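# Remove the curved arch support without toppling the arch

## Task

Pull the curved wooden centering out from beneath the arch so that the arch is still standing afterwards and none of its blocks has shifted from its place. You may use any number of the four arms.

## Robot and tools

SETUP. Four identical i2rt Big YAM arms, arm1 to arm4, each with six revolute joints, a two-finger gripper and a wrist camera (arm1_cam_wrist to arm4_cam_wrist). Three fixed room cameras: cam_back, cam_front, cam_top. All positions are in one shared scene frame in metres, origin on the floor, +z up. Arm feet (base_link): arm1 at (0.650, -0.006, 0.794), arm2 at (0.000, 0.656, 0.746), arm3 at (-0.649, 0.006, 0.801), arm4 at (-0.003, -0.653, 0.754). Each foot faces along its own +x: arm1 faces -x, arm3 faces +x, arm2 faces -y, arm4 faces +y, so the arch sits between them. The table surfaces under the arms are at z=0.720. Reach is about 1.0 m from the joint1 axis.

HAND FRAME. The reported hand point lies between the finger pads, roughly 1 cm short of the tips. The fingers extend along the hand's +z axis and the jaws open and close along its y axis. Printed hand positions can be off, more so at long reach. hand_target is the pose the hand would have at the joint targets currently held; under load the hand may rest short of it.

JOINTS (absolute, radians; tolerance for done in brackets). joint1_rad -2.879..2.879 [0.045], yaw about the foot, positive counter-clockwise from above, 0 unfolds along the foot's +x. joint2_rad 0..3.141 [0.14], shoulder, 0 has the upper arm pointing back roughly level, increasing lifts it up then forward. joint3_rad 0..3.019 [0.09], elbow, 0 fully folded, increasing opens it. joint4_rad -1.692..1.57 [0.055], hand pitch, positive tilts fingers up. joint5_rad -1.57..1.57 [0.03], sideways hand swing, positive toward the arm's right. joint6_rad -2.094..2.094 [0.035], roll, positive clockwise viewed from behind the hand. gripper_m 0..0.093 [0.003], fingertip gap in metres.

move. Top-level keys are arm1, arm2, arm3, arm4 and cameras; each arm key holds one object for that arm only, and an arm you omit keeps whatever it was last told. Inside an arm object: "joints" is a dict of absolute joint targets by the names above; "min_time_s" (0.1 to 8 s) sets the shortest duration of that arm's joint motions. "target" is one list of 7 numbers [x, y, z, qw, qx, qy, qz], an absolute hand pose in the scene frame in the same form as the printed hand line; the hand travels in a straight line toward it starting from its current hand_target. "speed" (0.002 to 0.5 m/s, default 0.25; rotation capped at twice that in rad/s) is allowed only with target. When target is given, joints may hold gripper_m alone. All hand paths in one call finish together, paced by the slowest, lasting 0.5 to 10 s; longer ones are cut at 10 s. Each control step clips the commanded pose to within 100 mm and 20 degrees of the measured one, so hands lag, wander, overshoot speed when nearly straight, and often end a centimetre or more off. Paths ignore obstacles and other arms. Joint moves can sweep wide arcs because joints run at different rates. A single action cannot exceed 15 s. cameras: list of names or ["all"]; [] gives none; omitted gives all only for a call with no action. A move with no arm parts returns the full state, images and the scene number. Unknown keys make a call invalid; out-of-range values get it refused, and after a refusal the remaining move, wait and finished_scene calls in that reply are skipped.

wait: seconds 0 to 10, optional cameras; commands nothing new and returns state. zoom_image: camera plus region [x0, y0, x1, y1] in image pixels from the top-left, at most 504 by 504, only for a camera present in the latest images. finished_scene: scene = the current scene number; ends it irreversibly, so call nothing after it in that reply, and only once the arch stands freely.

RESULTS. Each robot shows joint_positions, Joint velocities (rad/s, gripper m/s; within noise means still), joint torques (N m, arm joints only, include gravity, per-unit offsets, positive toward larger angle; joints 3 and 4 wrap at ±28), hand, hand_target, joint_status and hand_status. The move line lists each commanded arm as done or its worst status. Robots under as last shown were not commanded and read not commanded. pictures names the images in order; images can lag the state slightly. Statuses: off_target (stopped away from target, may still push); time_out (arm keeps a nearby target and keeps pushing; on_its_own lists unreached joints, and held at gives the target, not the reading; send the reported position to relax it); joint command not followed or pose unreachable (a safety check withheld the arm's motion; gripper commands still run; it may retry until given new targets); limit_stop_at_motor_heat (resend the target). MOTOR HOT appears near 85 °C; at 100 °C an OVER-TEMPERATURE FAULT drops the arm for 30 to 60 s or more. Avoid prolonged pushing, stretched holds and unreachable poses.

GRIPPER. Closed on nothing it reads 0.000 to 0.003. Gripping a hard part at full force it reads up to 0.005 narrower, or up to 0.002 wider, than the part. Commanding about 0.005 below the first-contact reading gives full force (roughly 50 to 64 N per pad). Release by commanding well above the reading.

CAMERAS. Wrist cameras are fisheye 672x504; room cameras are pinhole with radial distortion, 672x504. Calibration (K, D, T_world_to_cam mapping scene to camera) is given per camera and may be off by a few millimetres and degrees; wrist camera poses also inherit joint reading errors.

AVOID. Hard contact between robots (including a gripper closing on another arm's fingers) ends the scene; the collision check may act too late and lets fingers, housings and cameras touch. Arms keep pushing on contact, and hard. Do not knock blocks, drop the support, release it while moving, or push anything out of the work area. Loose items may get brief random shoves. Think briefly: the scene keeps running with the last command held.

Each tool is called after ">>>" as name(argument=value, ...) on one line, values as JSON.

## Session

>>> move()

Scene clock: 0.00 s.
Joint torques (N m): no reading
Motor temperatures (°C): arm1=[38 34 37 30 33 32 34] | arm2=[37 32 31 34 36 30 31] | arm3=[30 39 35 33 32 33 37] | arm4=[33 33 32 36 36 28 38]
Heat: arm1: hottest joint1_rad 38 °C; arm2: hottest joint1_rad 37 °C; arm3: hottest joint2_rad 39 °C; arm4: hottest gripper 38 °C.
Joint velocities: within noise
arm1.joint_positions: joint1_rad=-0.338 joint2_rad=+0.579 joint3_rad=+1.357 joint4_rad=-1.551 joint5_rad=-0.092 joint6_rad=+0.681 gripper_m=+0.09396
arm1.joint_status: not commanded
arm1.hand: x=+0.4682 y=+0.0429 z=+1.2854 quat_wxyz=(+0.101, +0.807, -0.442, -0.380) (m; scene frame)
arm1.hand_target: x=+0.4697 y=+0.0423 z=+1.2939 quat_wxyz=(+0.102, +0.803, -0.439, -0.390) (m; scene frame)
arm1.hand_status: not commanded
arm2.joint_positions: joint1_rad=-0.491 joint2_rad=+0.571 joint3_rad=+1.396 joint4_rad=-1.145 joint5_rad=+0.158 joint6_rad=+0.378 gripper_m=+0.09396
arm2.joint_status: not commanded
arm2.hand: x=-0.1424 y=+0.4717 z=+1.3418 quat_wxyz=(-0.330, -0.780, -0.216, +0.486) (m; scene frame)
arm2.hand_target: x=-0.1404 y=+0.4751 z=+1.3501 quat_wxyz=(-0.336, -0.774, -0.213, +0.492) (m; scene frame)
arm2.hand_status: not commanded
arm3.joint_positions: joint1_rad=-0.617 joint2_rad=+0.648 joint3_rad=+1.424 joint4_rad=-1.441 joint5_rad=-0.053 joint6_rad=+0.679 gripper_m=+0.09396
arm3.joint_status: not commanded
arm3.hand: x=-0.4492 y=-0.1083 z=+1.3285 quat_wxyz=(-0.435, -0.518, -0.735, -0.041) (m; scene frame)
arm3.hand_target: x=-0.4509 y=-0.1071 z=+1.3401 quat_wxyz=(-0.447, -0.514, -0.731, -0.042) (m; scene frame)
arm3.hand_status: not commanded
arm4.joint_positions: joint1_rad=-0.377 joint2_rad=+0.615 joint3_rad=+1.493 joint4_rad=-1.274 joint5_rad=+0.157 joint6_rad=-0.616 gripper_m=+0.09396
arm4.joint_status: not commanded
arm4.hand: x=+0.0978 y=-0.4603 z=+1.3602 quat_wxyz=(-0.554, +0.623, -0.545, -0.090) (m; scene frame)
arm4.hand_target: x=+0.0963 y=-0.4637 z=+1.3683 quat_wxyz=(-0.562, +0.618, -0.542, -0.093) (m; scene frame)
arm4.hand_status: not commanded
pictures: arm1_cam_wrist, arm2_cam_wrist, arm3_cam_wrist, arm4_cam_wrist, cam_back, cam_front, cam_top

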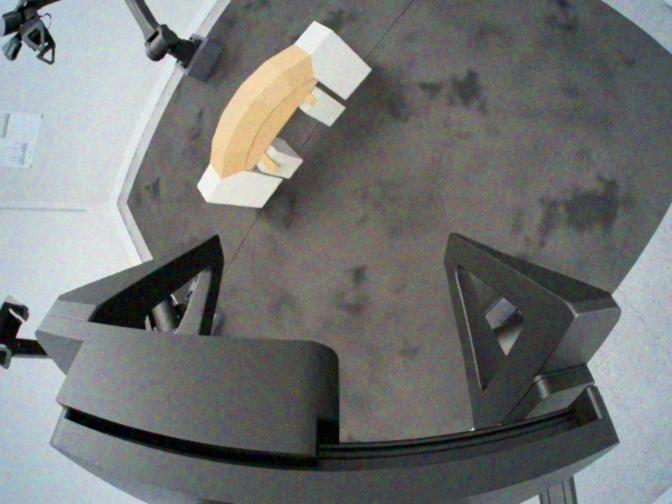

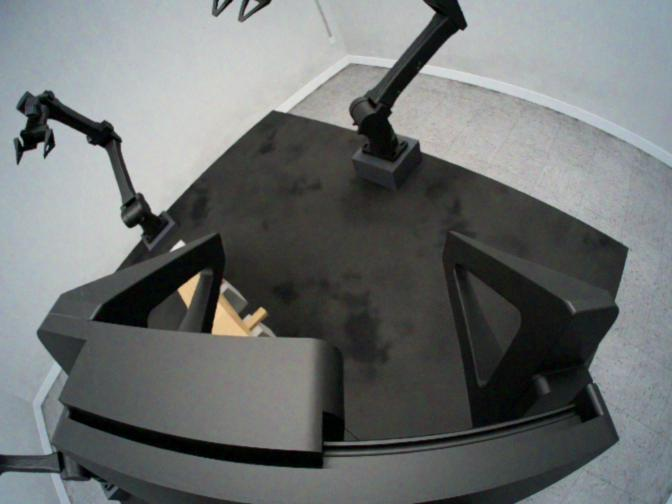

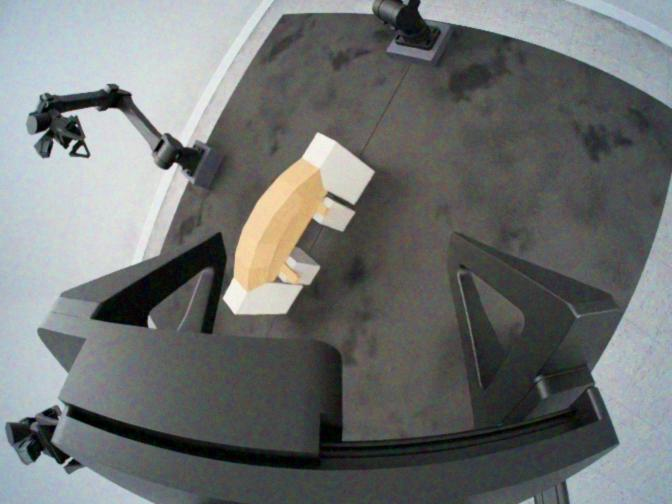

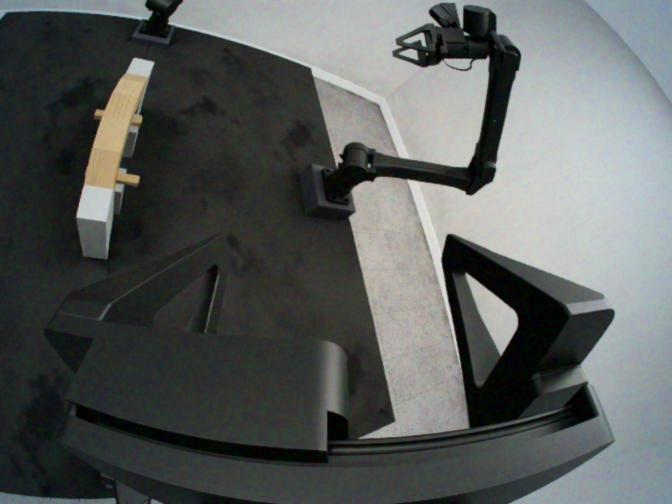

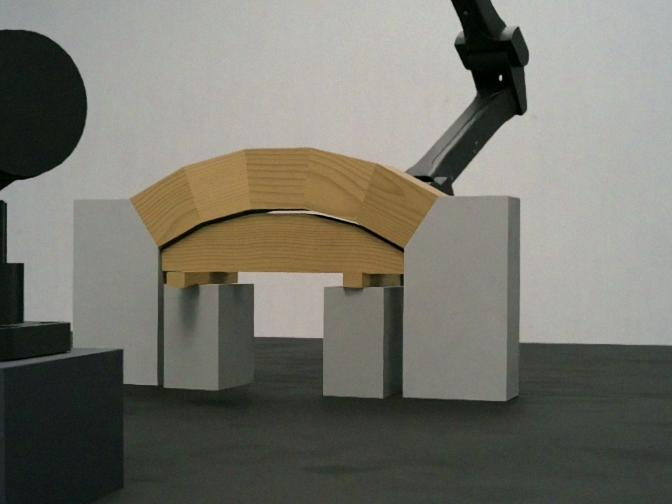

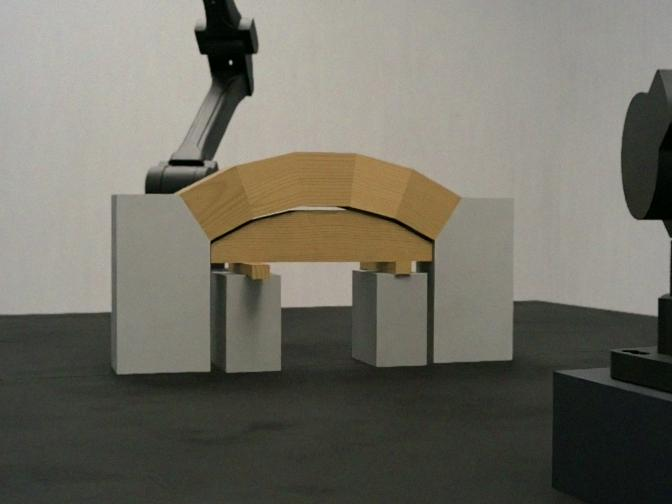

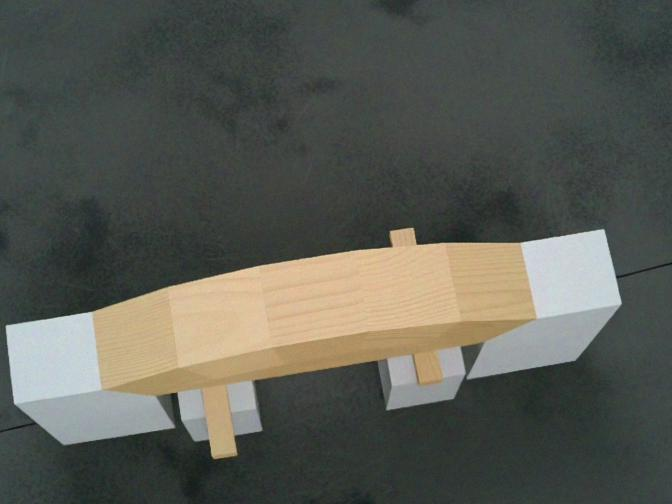

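>>> zoom_image(camera="cam_back", region=[120, 130, 320, 300])

>>> zoom_image(camera="cam_back", region=[280, 130, 480, 300])

>>> zoom_image(camera="cam_front", region=[180, 140, 340, 300])

>>> zoom_image(camera="cam_front", region=[320, 140, 480, 300])

>>> zoom_image(camera="cam_top", region=[130, 330, 330, 480])

>>> zoom_image(camera="cam_top", region=[340, 220, 540, 420])

Scaled by 2.520 from the camera's 672x504 image, which has a finer 960x720 frame.

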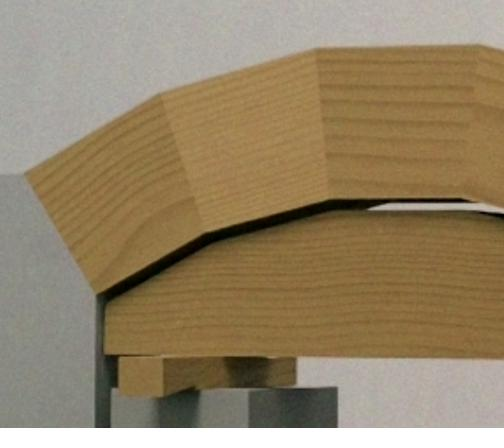

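Scaled by 2.520 from the camera's 672x504 image, which has a finer 960x720 frame.

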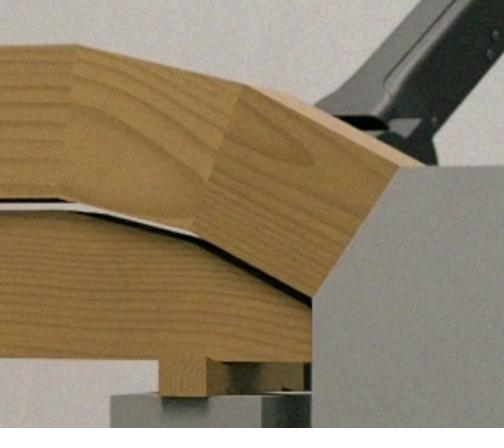

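Scaled by 3.150 from the camera's 672x504 image, which has a finer 960x720 frame.

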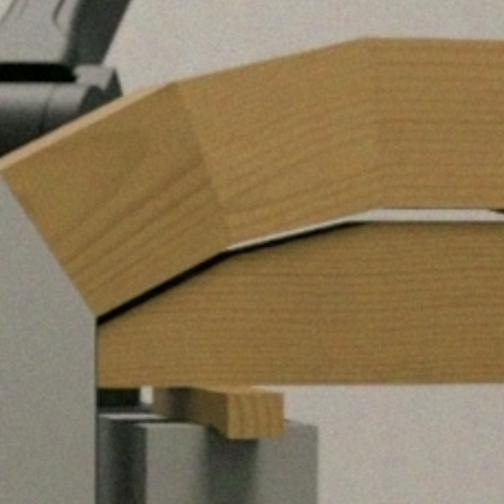

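Scaled by 3.150 from the camera's 672x504 image, which has a finer 960x720 frame.

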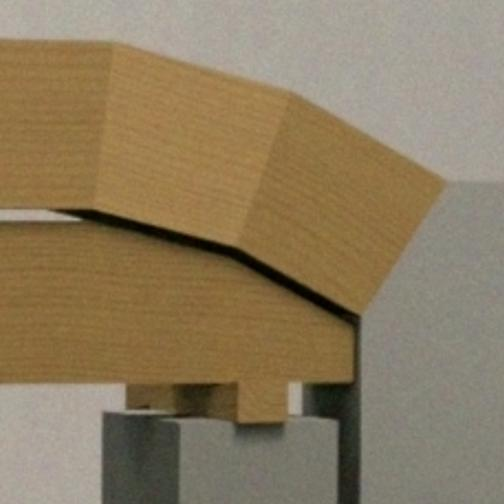

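Scaled by 2.520 from the camera's 672x504 image, which has a finer 960x720 frame.

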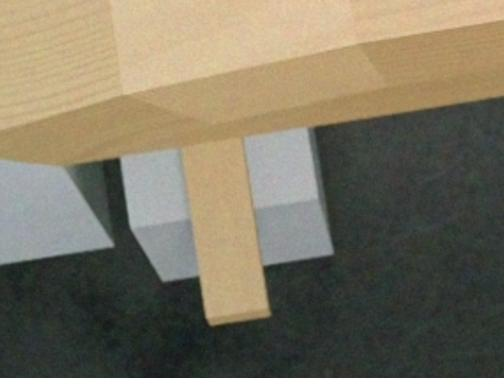

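Scaled by 2.520 from the camera's 672x504 image, which has a finer 960x720 frame.

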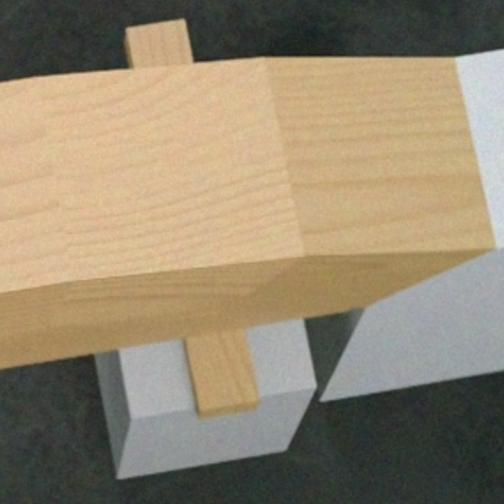

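>>> move(arm1={"target":[0.267,-0.024,0.87,0.03,-0.7065,0.03,0.7065],"speed":0.2}, arm3={"target":[-0.232,0.018,0.87,0.5208,0.5208,0.4784,0.4784],"speed":0.2}, cameras=["all"])

Scene clock: 10.87 s.
Joint torques (N m): arm1=[-2.2 -5.13 0.98 3.54 -0.09 -0.21] | arm2=[1.2 4.01 9.51 2.48 0.11 -0.01] | arm3=[0.67 -7.24 2.15 2.29 0.29 0.07] | arm4=[-0.73 4.37 8.27 2.21 0.03 0.05]
Motor temperatures (°C): arm1=[38 34 38 30 33 32 34] | arm2=[36 32 32 34 36 29 31] | arm3=[30 39 38 33 32 33 37] | arm4=[33 33 33 36 36 28 38]
Heat: arm1: hottest joint1_rad 38 °C; arm2: hottest joint1_rad 36 °C; arm3: hottest joint2_rad 39 °C; arm4: hottest gripper 38 °C.
move: arm1 off_target; arm3 off_target
Joint velocities: within noise
arm1.joint_positions: joint1_rad=+0.200 joint2_rad=+1.812 joint3_rad=+0.133 joint4_rad=+1.561 joint5_rad=+0.254 joint6_rad=+0.044 gripper_m=+0.09396
arm1.joint_status: not commanded
arm1.hand: x=+0.2711 y=-0.0289 z=+0.8690 quat_wxyz=(-0.026, +0.744, -0.033, -0.667) (m; scene frame)
arm1.hand_target: x=+0.2669 y=-0.0241 z=+0.8706 quat_wxyz=(-0.032, +0.739, -0.034, -0.672) (m; scene frame)
arm1.hand_status: off_target (0.006 m and 6.3 deg from the pose sent, 0.467 m and 63.9 deg at the start; a joint's target at an end of its range on 23 of 118 steps)
arm2, arm4: as last shown
arm3.joint_positions: joint1_rad=+0.063 joint2_rad=+1.847 joint3_rad=+0.216 joint4_rad=+1.535 joint5_rad=+0.197 joint6_rad=+1.587 gripper_m=+0.09396
arm3.joint_status: not commanded
arm3.hand: x=-0.2363 y=+0.0136 z=+0.8693 quat_wxyz=(-0.499, -0.547, -0.501, -0.448) (m; scene frame)
arm3.hand_target: x=-0.2319 y=+0.0180 z=+0.8706 quat_wxyz=(-0.499, -0.543, -0.497, -0.457) (m; scene frame)
arm3.hand_status: off_target (0.006 m and 5.9 deg from the pose sent, 0.523 m and 59.6 deg at the start; a joint's target at an end of its range on 27 of 118 steps)
pictures: arm1_cam_wrist, arm2_cam_wrist, arm3_cam_wrist, arm4_cam_wrist, cam_back, cam_front, cam_top
camera_calibration:
arm1_cam_wrist: T_world_to_cam=[[0.0963163, 0.995343, -0.00382385, 0.0047886], [0.663411, -0.0670593, -0.745244, 0.468997], [-0.74203, 0.0692423, -0.666781, 0.910362], [0, 0, 0, 1]] pos_world=[0.363917, -0.0363513, 0.956547]
arm3_cam_wrist: T_world_to_cam=[[-0.0870815, 0.00293943, -0.996197, 0.846256], [-0.527955, 0.847877, 0.0486525, -0.17667], [0.844796, 0.530184, -0.0722826, 0.383068], [0, 0, 0, 1]] pos_world=[-0.343195, -0.0557896, 0.879322]

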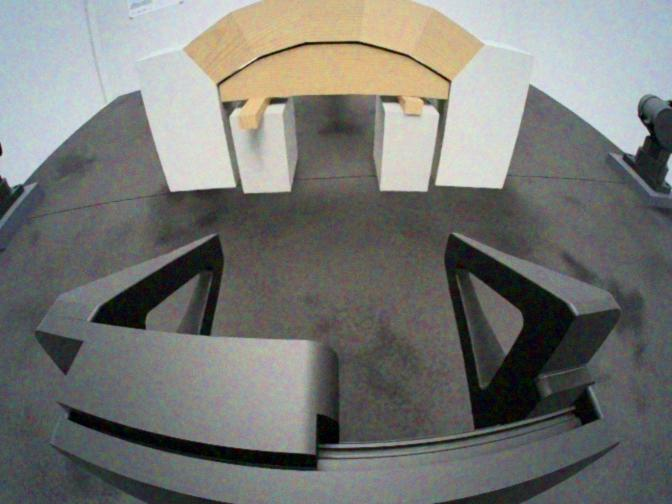

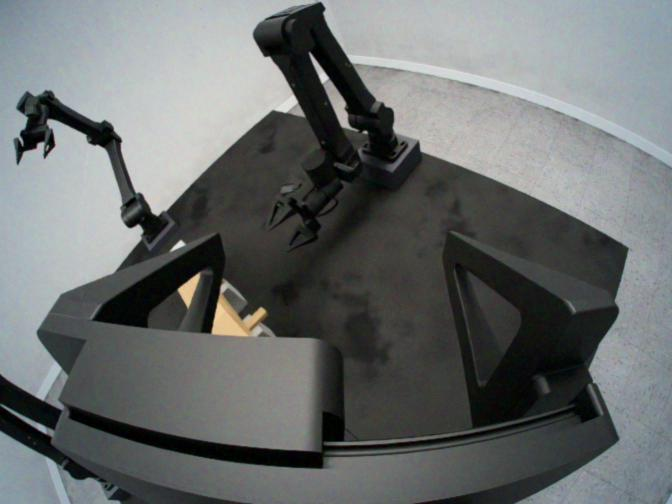

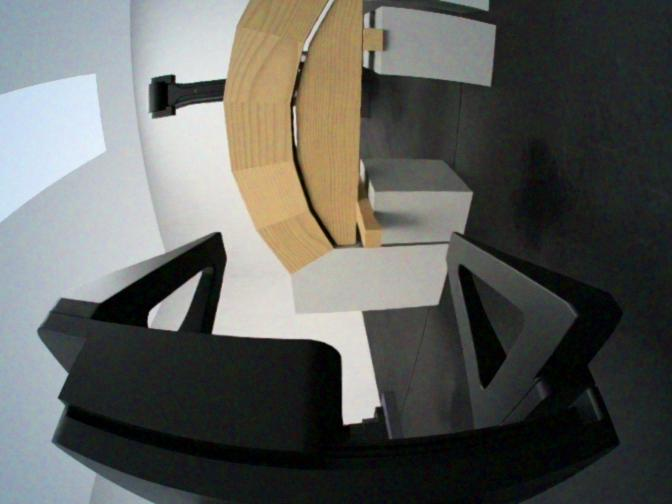

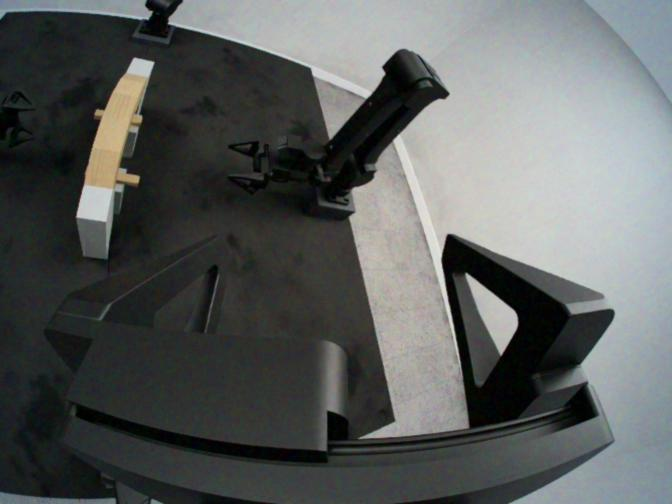

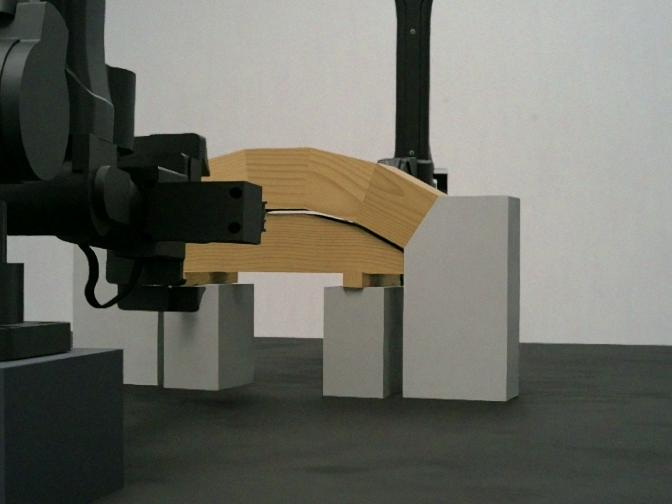

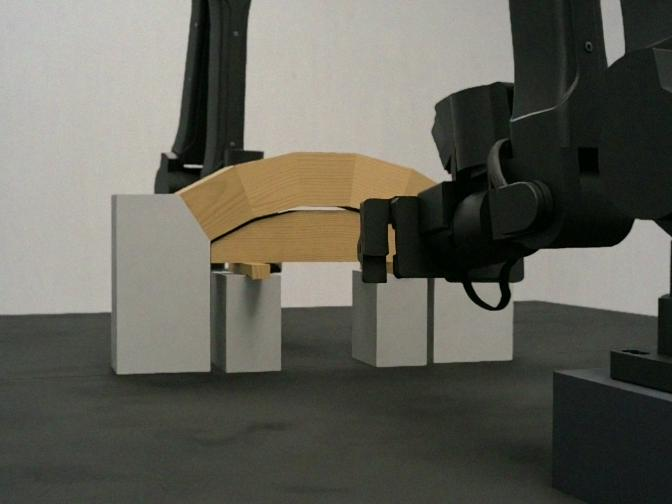

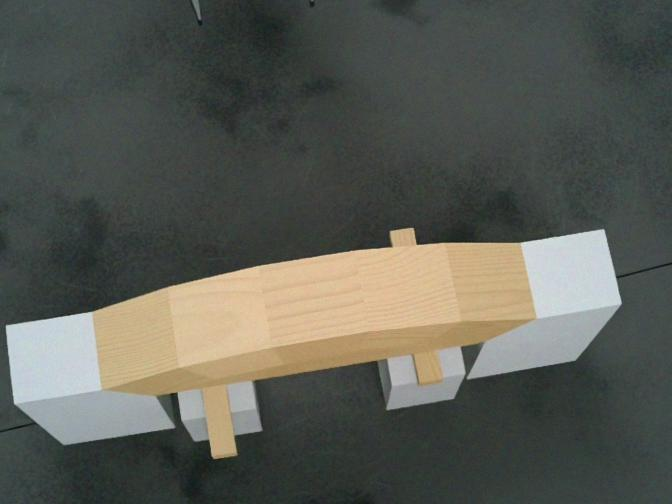

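>>> zoom_image(camera="arm1_cam_wrist", region=[200, 20, 480, 200])

>>> zoom_image(camera="arm3_cam_wrist", region=[220, 0, 500, 280])

Scaled by 1.800 from the camera's 672x504 image, which has a finer 960x720 frame.

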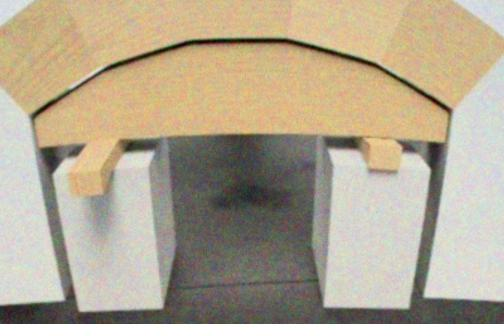

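Scaled by 1.800 from the camera's 672x504 image, which has a finer 960x720 frame.

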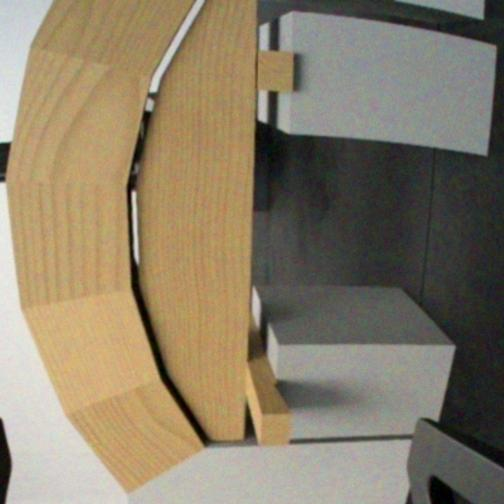

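>>> zoom_image(camera="cam_front", region=[320, 150, 560, 330])

>>> zoom_image(camera="cam_back", region=[80, 130, 320, 310])

>>> zoom_image(camera="arm2_cam_wrist", region=[200, 100, 400, 300])

Scaled by 2.100 from the camera's 672x504 image, which has a finer 960x720 frame.

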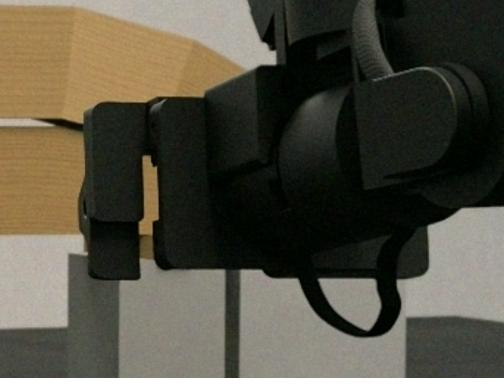

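Scaled by 2.100 from the camera's 672x504 image, which has a finer 960x720 frame.

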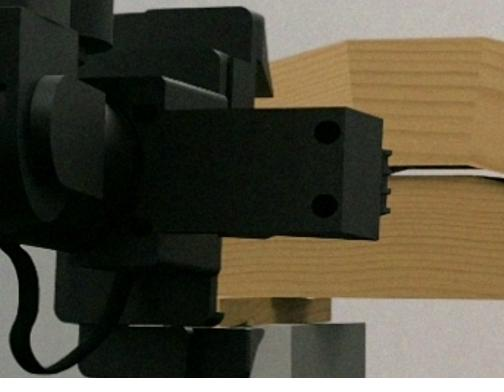

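Scaled by 2.520 from the camera's 672x504 image, which has a finer 960x720 frame.

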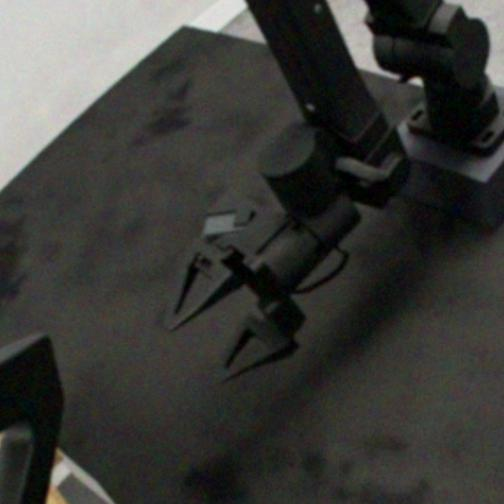

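>>> move(arm1={"target":[0.075,-0.0079,0.862,0.03,-0.7065,0.03,0.7065],"speed":0.1,"joints":{"gripper_m":0.08}}, arm3={"target":[-0.160,0.012,0.862,0.5208,0.5208,0.4784,0.4784],"speed":0.1}, cameras=["all"])

Scene clock: 16.13 s.
Joint torques (N m): arm1=[-1.61 -10.99 4.3 1.63 -0.12 -0.22] | arm2=[1.08 3.9 9.5 2.45 0.12 0] | arm3=[-1.08 -9.47 3.15 2.25 -0.02 -0.1] | arm4=[-0.67 4.25 8.16 2.45 0.08 0.07]
Motor temperatures (°C): arm1=[38 34 38 30 32 32 34] | arm2=[36 32 33 34 35 29 30] | arm3=[30 39 38 33 32 33 37] | arm4=[33 33 33 36 36 28 38]
Heat: arm1: hottest joint1_rad 38 °C; arm2: hottest joint1_rad 36 °C; arm3: hottest joint2_rad 39 °C; arm4: hottest gripper 38 °C.
move: arm1 off_target; arm3 done
Joint velocities: within noise
arm1.joint_positions: joint1_rad=+0.081 joint2_rad=+1.996 joint3_rad=+0.636 joint4_rad=+1.375 joint5_rad=+0.129 joint6_rad=+0.020 gripper_m=+0.08011
arm1.joint_status: all done
arm1.hand: x=+0.0839 y=-0.0156 z=+0.8738 quat_wxyz=(-0.021, +0.700, -0.030, -0.714) (m; scene frame)
arm1.hand_target: x=+0.0758 y=-0.0079 z=+0.8621 quat_wxyz=(-0.030, +0.707, -0.030, -0.706) (m; scene frame)
arm1.hand_status: off_target (0.017 m and 1.5 deg from the pose sent, 0.197 m and 6.3 deg at the start)
arm2, arm4: as last shown
arm3.joint_positions: joint1_rad=+0.039 joint2_rad=+1.971 joint3_rad=+0.414 joint4_rad=+1.535 joint5_rad=+0.156 joint6_rad=+1.587 gripper_m=+0.09396
arm3.joint_status: not commanded
arm3.hand: x=-0.1650 y=+0.0162 z=+0.8624 quat_wxyz=(-0.510, -0.528, -0.486, -0.474) (m; scene frame)
arm3.hand_target: x=-0.1600 y=+0.0120 z=+0.8623 quat_wxyz=(-0.518, -0.524, -0.481, -0.475) (m; scene frame)
arm3.hand_status: done (0.007 m and 1.7 deg from the pose sent, 0.077 m and 5.8 deg at the start; a joint's target at an end of its range on 74 of 76 steps)
pictures: arm1_cam_wrist, arm2_cam_wrist, arm3_cam_wrist, arm4_cam_wrist, cam_back, cam_front, cam_top
camera_calibration:
arm1_cam_wrist: T_world_to_cam=[[0.086324, 0.996176, -0.0134987, 0.0188801], [0.562004, -0.0598794, -0.824965, 0.675965], [-0.822618, 0.0636279, -0.565023, 0.691495], [0, 0, 0, 1]] pos_world=[0.187312, -0.0223299, 0.948613]
arm3_cam_wrist: T_world_to_cam=[[-0.0143631, 0.0111864, -0.999834, 0.8606], [-0.545209, 0.838123, 0.0172093, -0.116479], [0.838177, 0.545366, -0.00593917, 0.262384], [0, 0, 0, 1]] pos_world=[-0.271069, -0.0550983, 0.864021]

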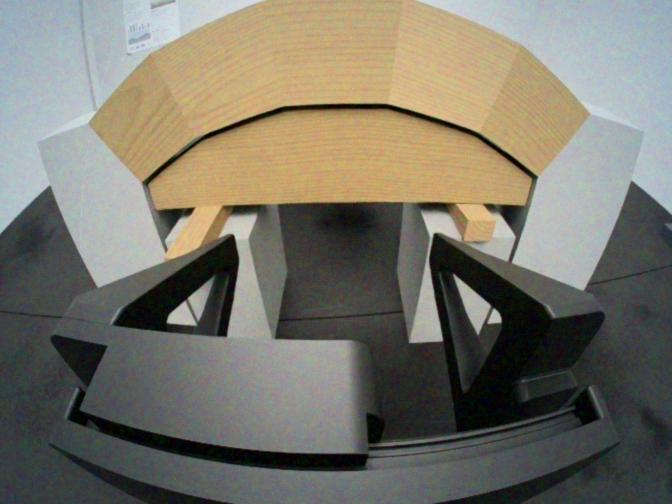

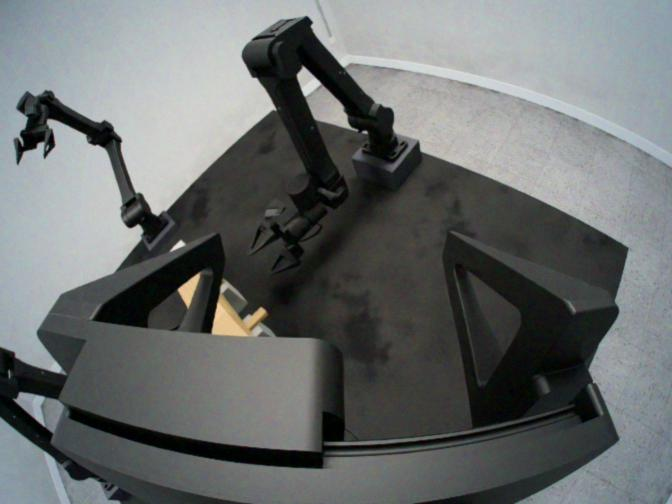

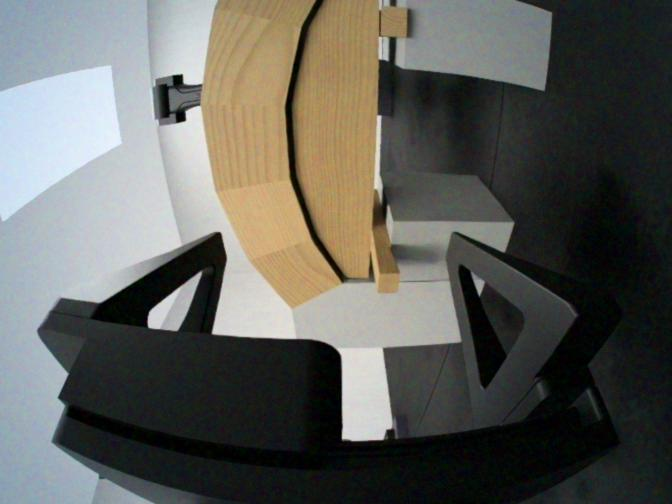

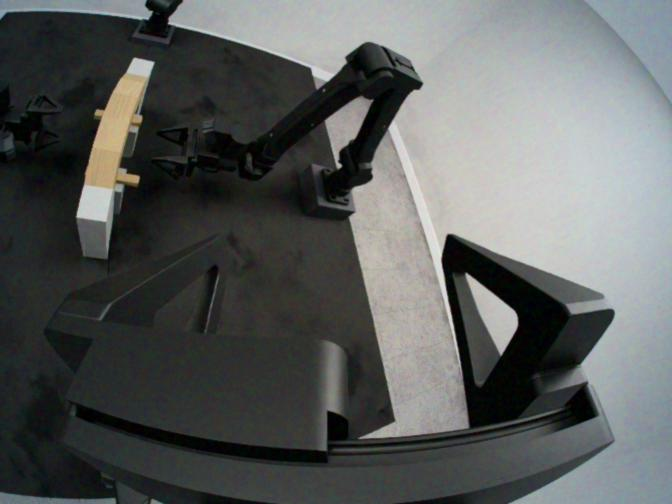

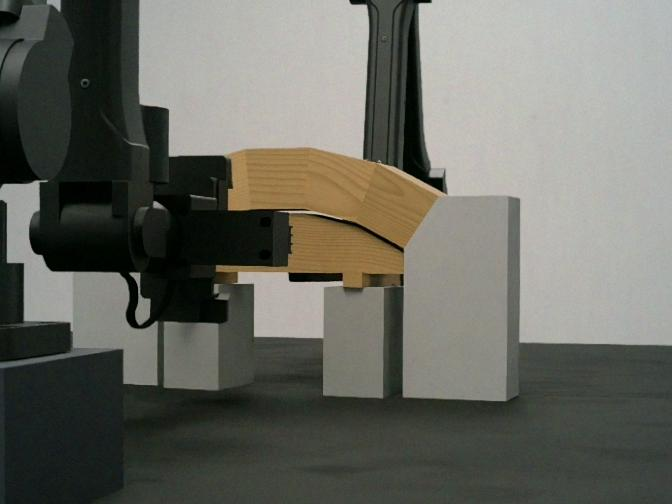

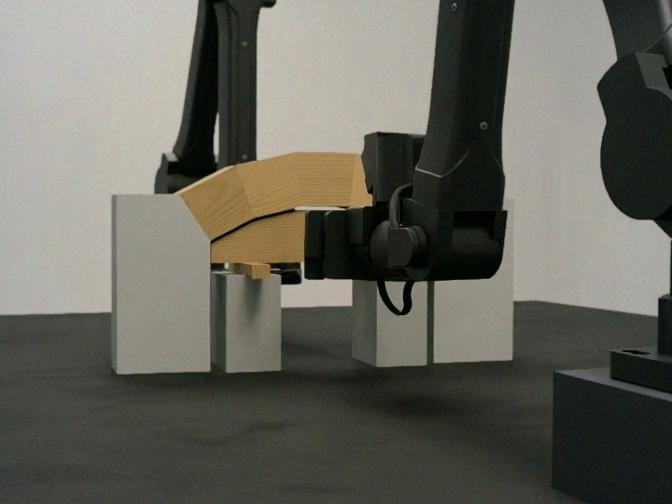

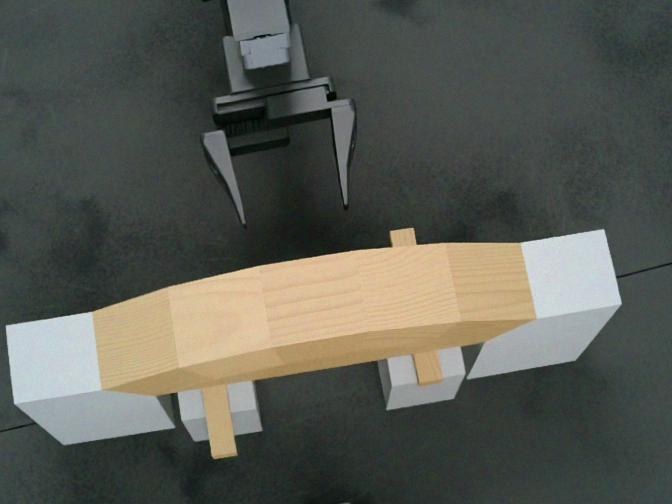

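>>> move(arm1={"target":[0.080,-0.006,0.895,0.03,-0.7065,0.03,0.7065],"speed":0.1}, cameras=["arm1_cam_wrist","cam_front","cam_top","arm3_cam_wrist"])

Scene clock: 18.43 s.
Joint torques (N m): arm1=[-1.55 -13.51 3.07 1.73 -0.12 -0.22] | arm2=[1.32 3.84 9.5 2.43 0.11 -0.01] | arm3=[-1.14 -9.52 3.14 2.22 -0.02 -0.1] | arm4=[-1.2 4.13 8.29 2.29 0.03 0.11]
Motor temperatures (°C): arm1=[38 34 38 30 32 32 34] | arm2=[36 32 33 34 35 29 30] | arm3=[30 39 38 33 32 33 37] | arm4=[33 33 33 36 36 28 38]
Heat: arm1: hottest joint1_rad 38 °C; arm2: hottest joint1_rad 36 °C; arm3: hottest joint2_rad 39 °C; arm4: hottest gripper 38 °C.
move: arm1 done
Joint velocities: within noise
arm1.joint_positions: joint1_rad=+0.077 joint2_rad=+1.920 joint3_rad=+0.636 joint4_rad=+1.286 joint5_rad=+0.124 joint6_rad=+0.020 gripper_m=+0.08011
arm1.joint_status: not commanded
arm1.hand: x=+0.0802 y=-0.0143 z=+0.8939 quat_wxyz=(-0.022, +0.704, -0.030, -0.709) (m; scene frame)
arm1.hand_target: x=+0.0801 y=-0.0060 z=+0.8950 quat_wxyz=(-0.030, +0.706, -0.030, -0.707) (m; scene frame)
arm1.hand_status: done (0.008 m and 1.0 deg from the pose sent, 0.023 m and 1.5 deg at the start)
arm2, arm3, arm4: as last shown
pictures: arm1_cam_wrist, arm3_cam_wrist, cam_front, cam_top
camera_calibration:
arm1_cam_wrist: T_world_to_cam=[[0.0861778, 0.996215, -0.0113176, 0.0163817], [0.572112, -0.0587844, -0.818066, 0.687703], [-0.815636, 0.0640242, -0.575013, 0.70811], [0, 0, 0, 1]] pos_world=[0.182705, -0.0212297, 0.969944]
arm3_cam_wrist: T_world_to_cam=[[-0.0143631, 0.0111864, -0.999834, 0.8606], [-0.545209, 0.838123, 0.0172093, -0.116479], [0.838177, 0.545366, -0.00593917, 0.262384], [0, 0, 0, 1]] pos_world=[-0.271069, -0.0550983, 0.864021]

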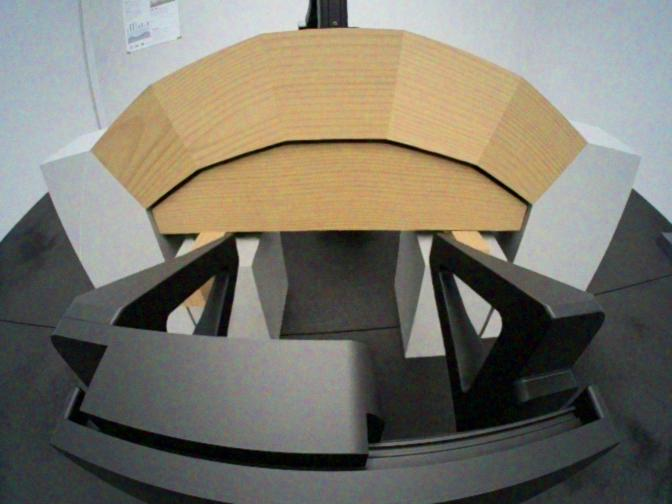

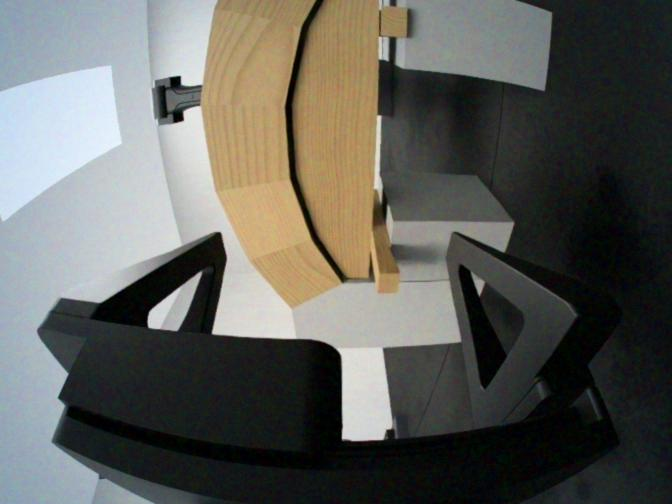

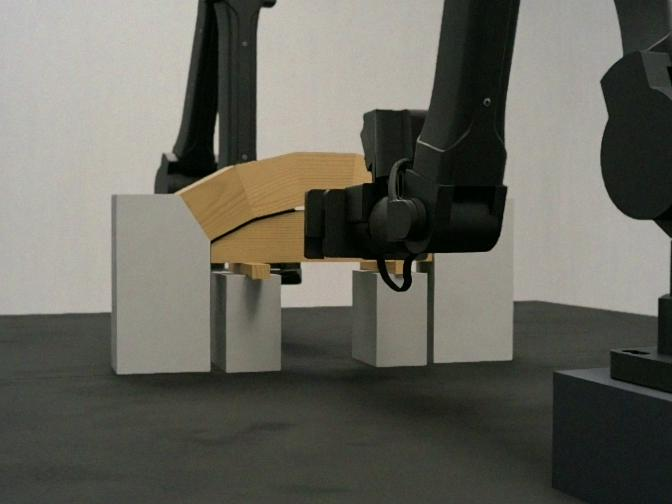

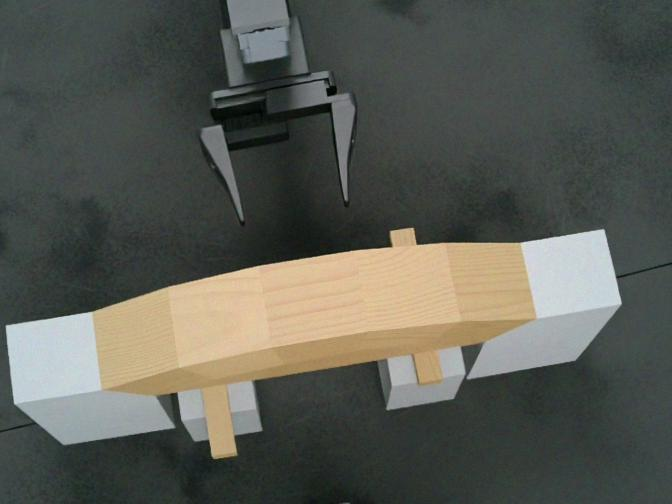

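>>> move(arm1={"target":[0.046,0.003,0.897,0.03,-0.7065,0.03,0.7065],"speed":0.06}, cameras=["arm1_cam_wrist","cam_front","cam_top"])

Scene clock: 20.17 s.
Joint torques (N m): arm1=[-1.73 -11.87 5.79 1.85 -0.13 -0.22] | arm2=[1.14 3.84 9.51 2.45 0.09 -0.02] | arm3=[-1.08 -9.47 3.14 2.24 -0.02 -0.1] | arm4=[-0.91 4.48 8.38 2.19 0.07 0.08]
Motor temperatures (°C): arm1=[38 34 38 30 32 32 34] | arm2=[36 32 33 34 35 29 30] | arm3=[30 39 38 33 32 33 37] | arm4=[33 33 33 36 36 28 38]
Heat: arm1: hottest joint1_rad 38 °C; arm2: hottest joint1_rad 36 °C; arm3: hottest joint2_rad 39 °C; arm4: hottest gripper 38 °C.
move: arm1 off_target
Joint velocities: within noise
arm1.joint_positions: joint1_rad=+0.052 joint2_rad=+1.920 joint3_rad=+0.699 joint4_rad=+1.222 joint5_rad=+0.100 joint6_rad=+0.020 gripper_m=+0.08011
arm1.joint_status: not commanded
arm1.hand: x=+0.0572 y=-0.0050 z=+0.9011 quat_wxyz=(-0.022, +0.705, -0.030, -0.709) (m; scene frame)
arm1.hand_target: x=+0.0467 y=+0.0031 z=+0.8970 quat_wxyz=(-0.030, +0.707, -0.030, -0.706) (m; scene frame)
arm1.hand_status: off_target (0.014 m and 1.0 deg from the pose sent, 0.039 m and 1.1 deg at the start)
arm2, arm3, arm4: as last shown
pictures: arm1_cam_wrist, cam_front, cam_top
camera_calibration:
arm1_cam_wrist: T_world_to_cam=[[0.0869974, 0.996147, -0.0110781, 0.00882688], [0.57357, -0.0591781, -0.817016, 0.706178], [-0.814524, 0.0647242, -0.576508, 0.694165], [0, 0, 0, 1]] pos_world=[0.159604, -0.0119319, 0.977249]

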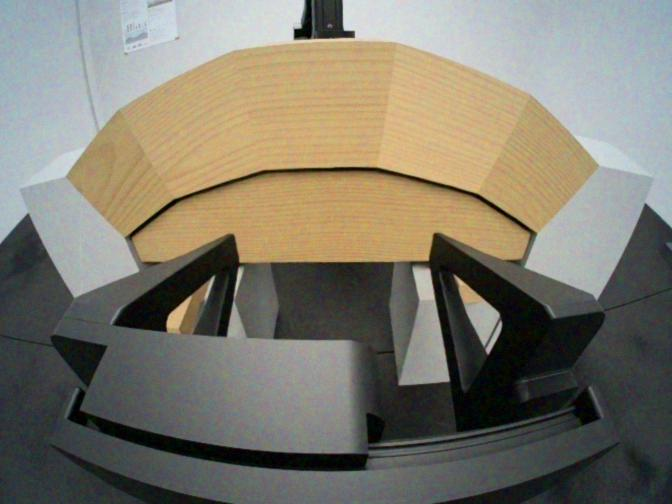

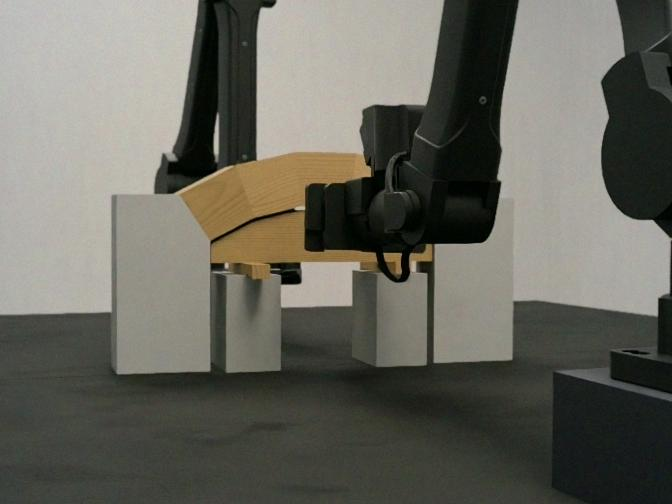

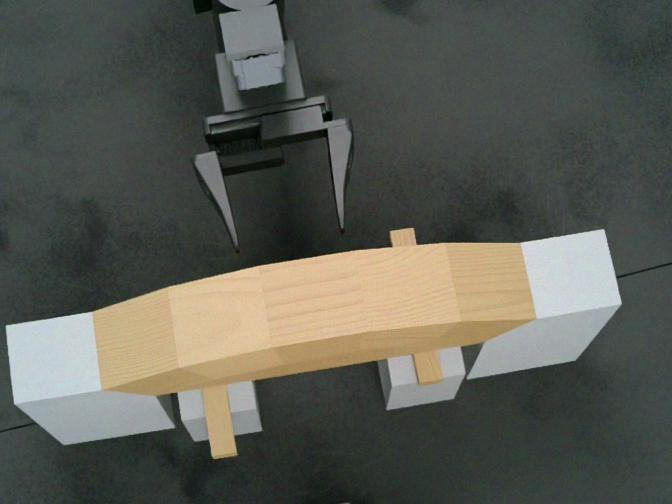

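>>> move(arm1={"target":[0.022,0.003,0.891,0.03,-0.7065,0.03,0.7065],"speed":0.04}, cameras=["arm1_cam_wrist","arm3_cam_wrist","cam_front","cam_top"])

Scene clock: 21.67 s.
Joint torques (N m): arm1=[-1.79 -12.04 6.15 1.65 -0.11 -0.22] | arm2=[0.97 3.9 9.46 2.47 0.11 -0.02] | arm3=[-0.97 -9.52 3.18 2.25 -0.01 -0.1] | arm4=[-1.55 4.66 8.2 2.3 0.06 0.09]
Motor temperatures (°C): arm1=[38 34 38 30 32 32 33] | arm2=[36 32 33 34 35 29 30] | arm3=[30 39 37 33 32 33 37] | arm4=[33 33 33 36 35 28 38]
Heat: arm1: hottest joint1_rad 38 °C; arm2: hottest joint1_rad 36 °C; arm3: hottest joint2_rad 39 °C; arm4: hottest gripper 38 °C.
move: arm1 off_target
Joint velocities: within noise
arm1.joint_positions: joint1_rad=+0.052 joint2_rad=+1.956 joint3_rad=+0.768 joint4_rad=+1.197 joint5_rad=+0.099 joint6_rad=+0.020 gripper_m=+0.08011
arm1.joint_status: not commanded
arm1.hand: x=+0.0337 y=-0.0058 z=+0.9003 quat_wxyz=(-0.022, +0.702, -0.030, -0.711) (m; scene frame)
arm1.hand_target: x=+0.0229 y=+0.0031 z=+0.8911 quat_wxyz=(-0.030, +0.706, -0.030, -0.706) (m; scene frame)
arm1.hand_status: off_target (0.017 m and 1.2 deg from the pose sent, 0.038 m and 1.0 deg at the start)
arm2, arm3, arm4: as last shown
pictures: arm1_cam_wrist, arm3_cam_wrist, cam_front, cam_top
camera_calibration:
arm1_cam_wrist: T_world_to_cam=[[0.0860867, 0.996216, -0.0119512, 0.0124741], [0.567395, -0.0588839, -0.821338, 0.723092], [-0.818934, 0.0639253, -0.570317, 0.669237], [0, 0, 0, 1]] pos_world=[0.136708, -0.0126296, 0.975729]
arm3_cam_wrist: T_world_to_cam=[[-0.0143631, 0.0111864, -0.999834, 0.8606], [-0.545209, 0.838123, 0.0172093, -0.116479], [0.838177, 0.545366, -0.00593917, 0.262384], [0, 0, 0, 1]] pos_world=[-0.271069, -0.0550983, 0.864021]

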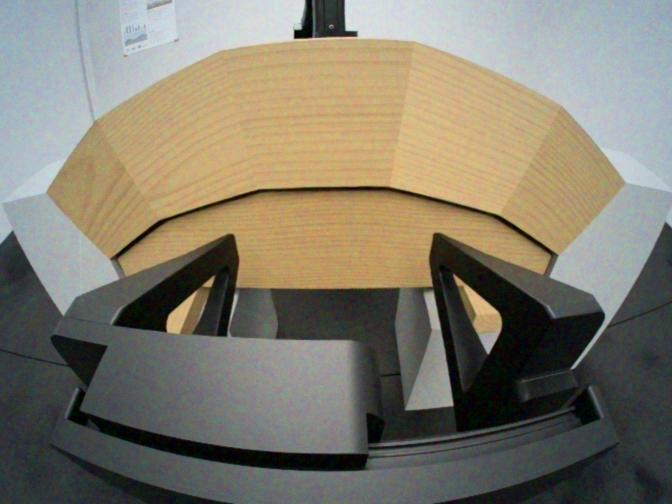

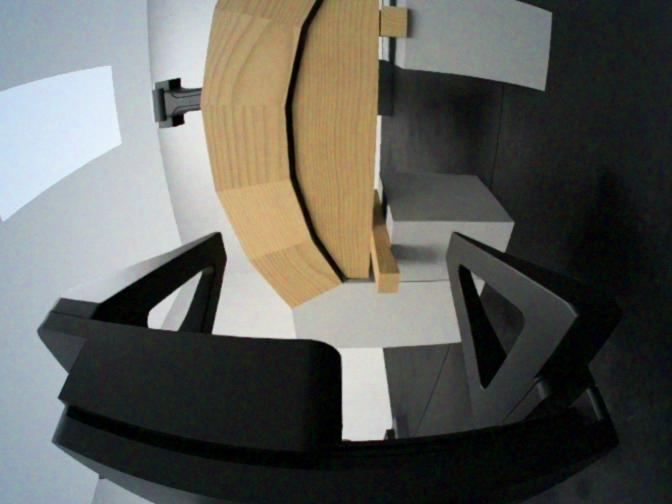

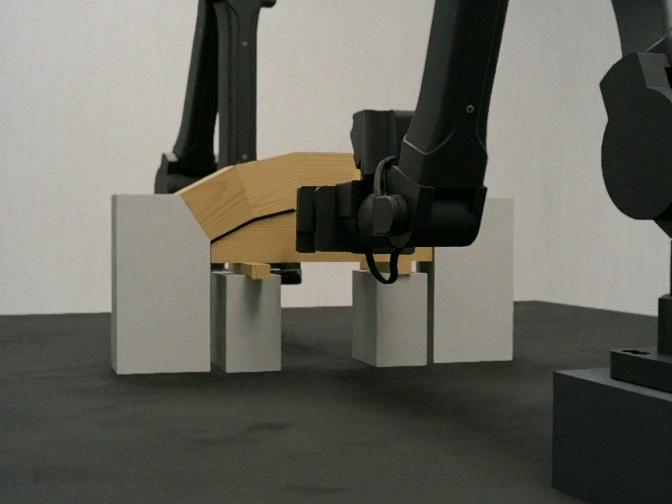

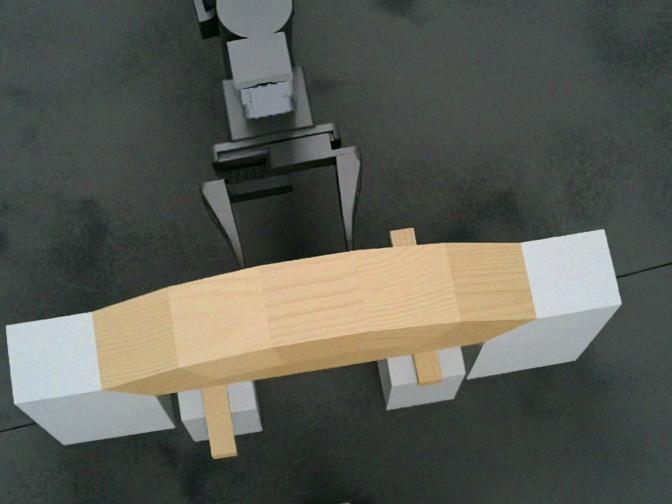

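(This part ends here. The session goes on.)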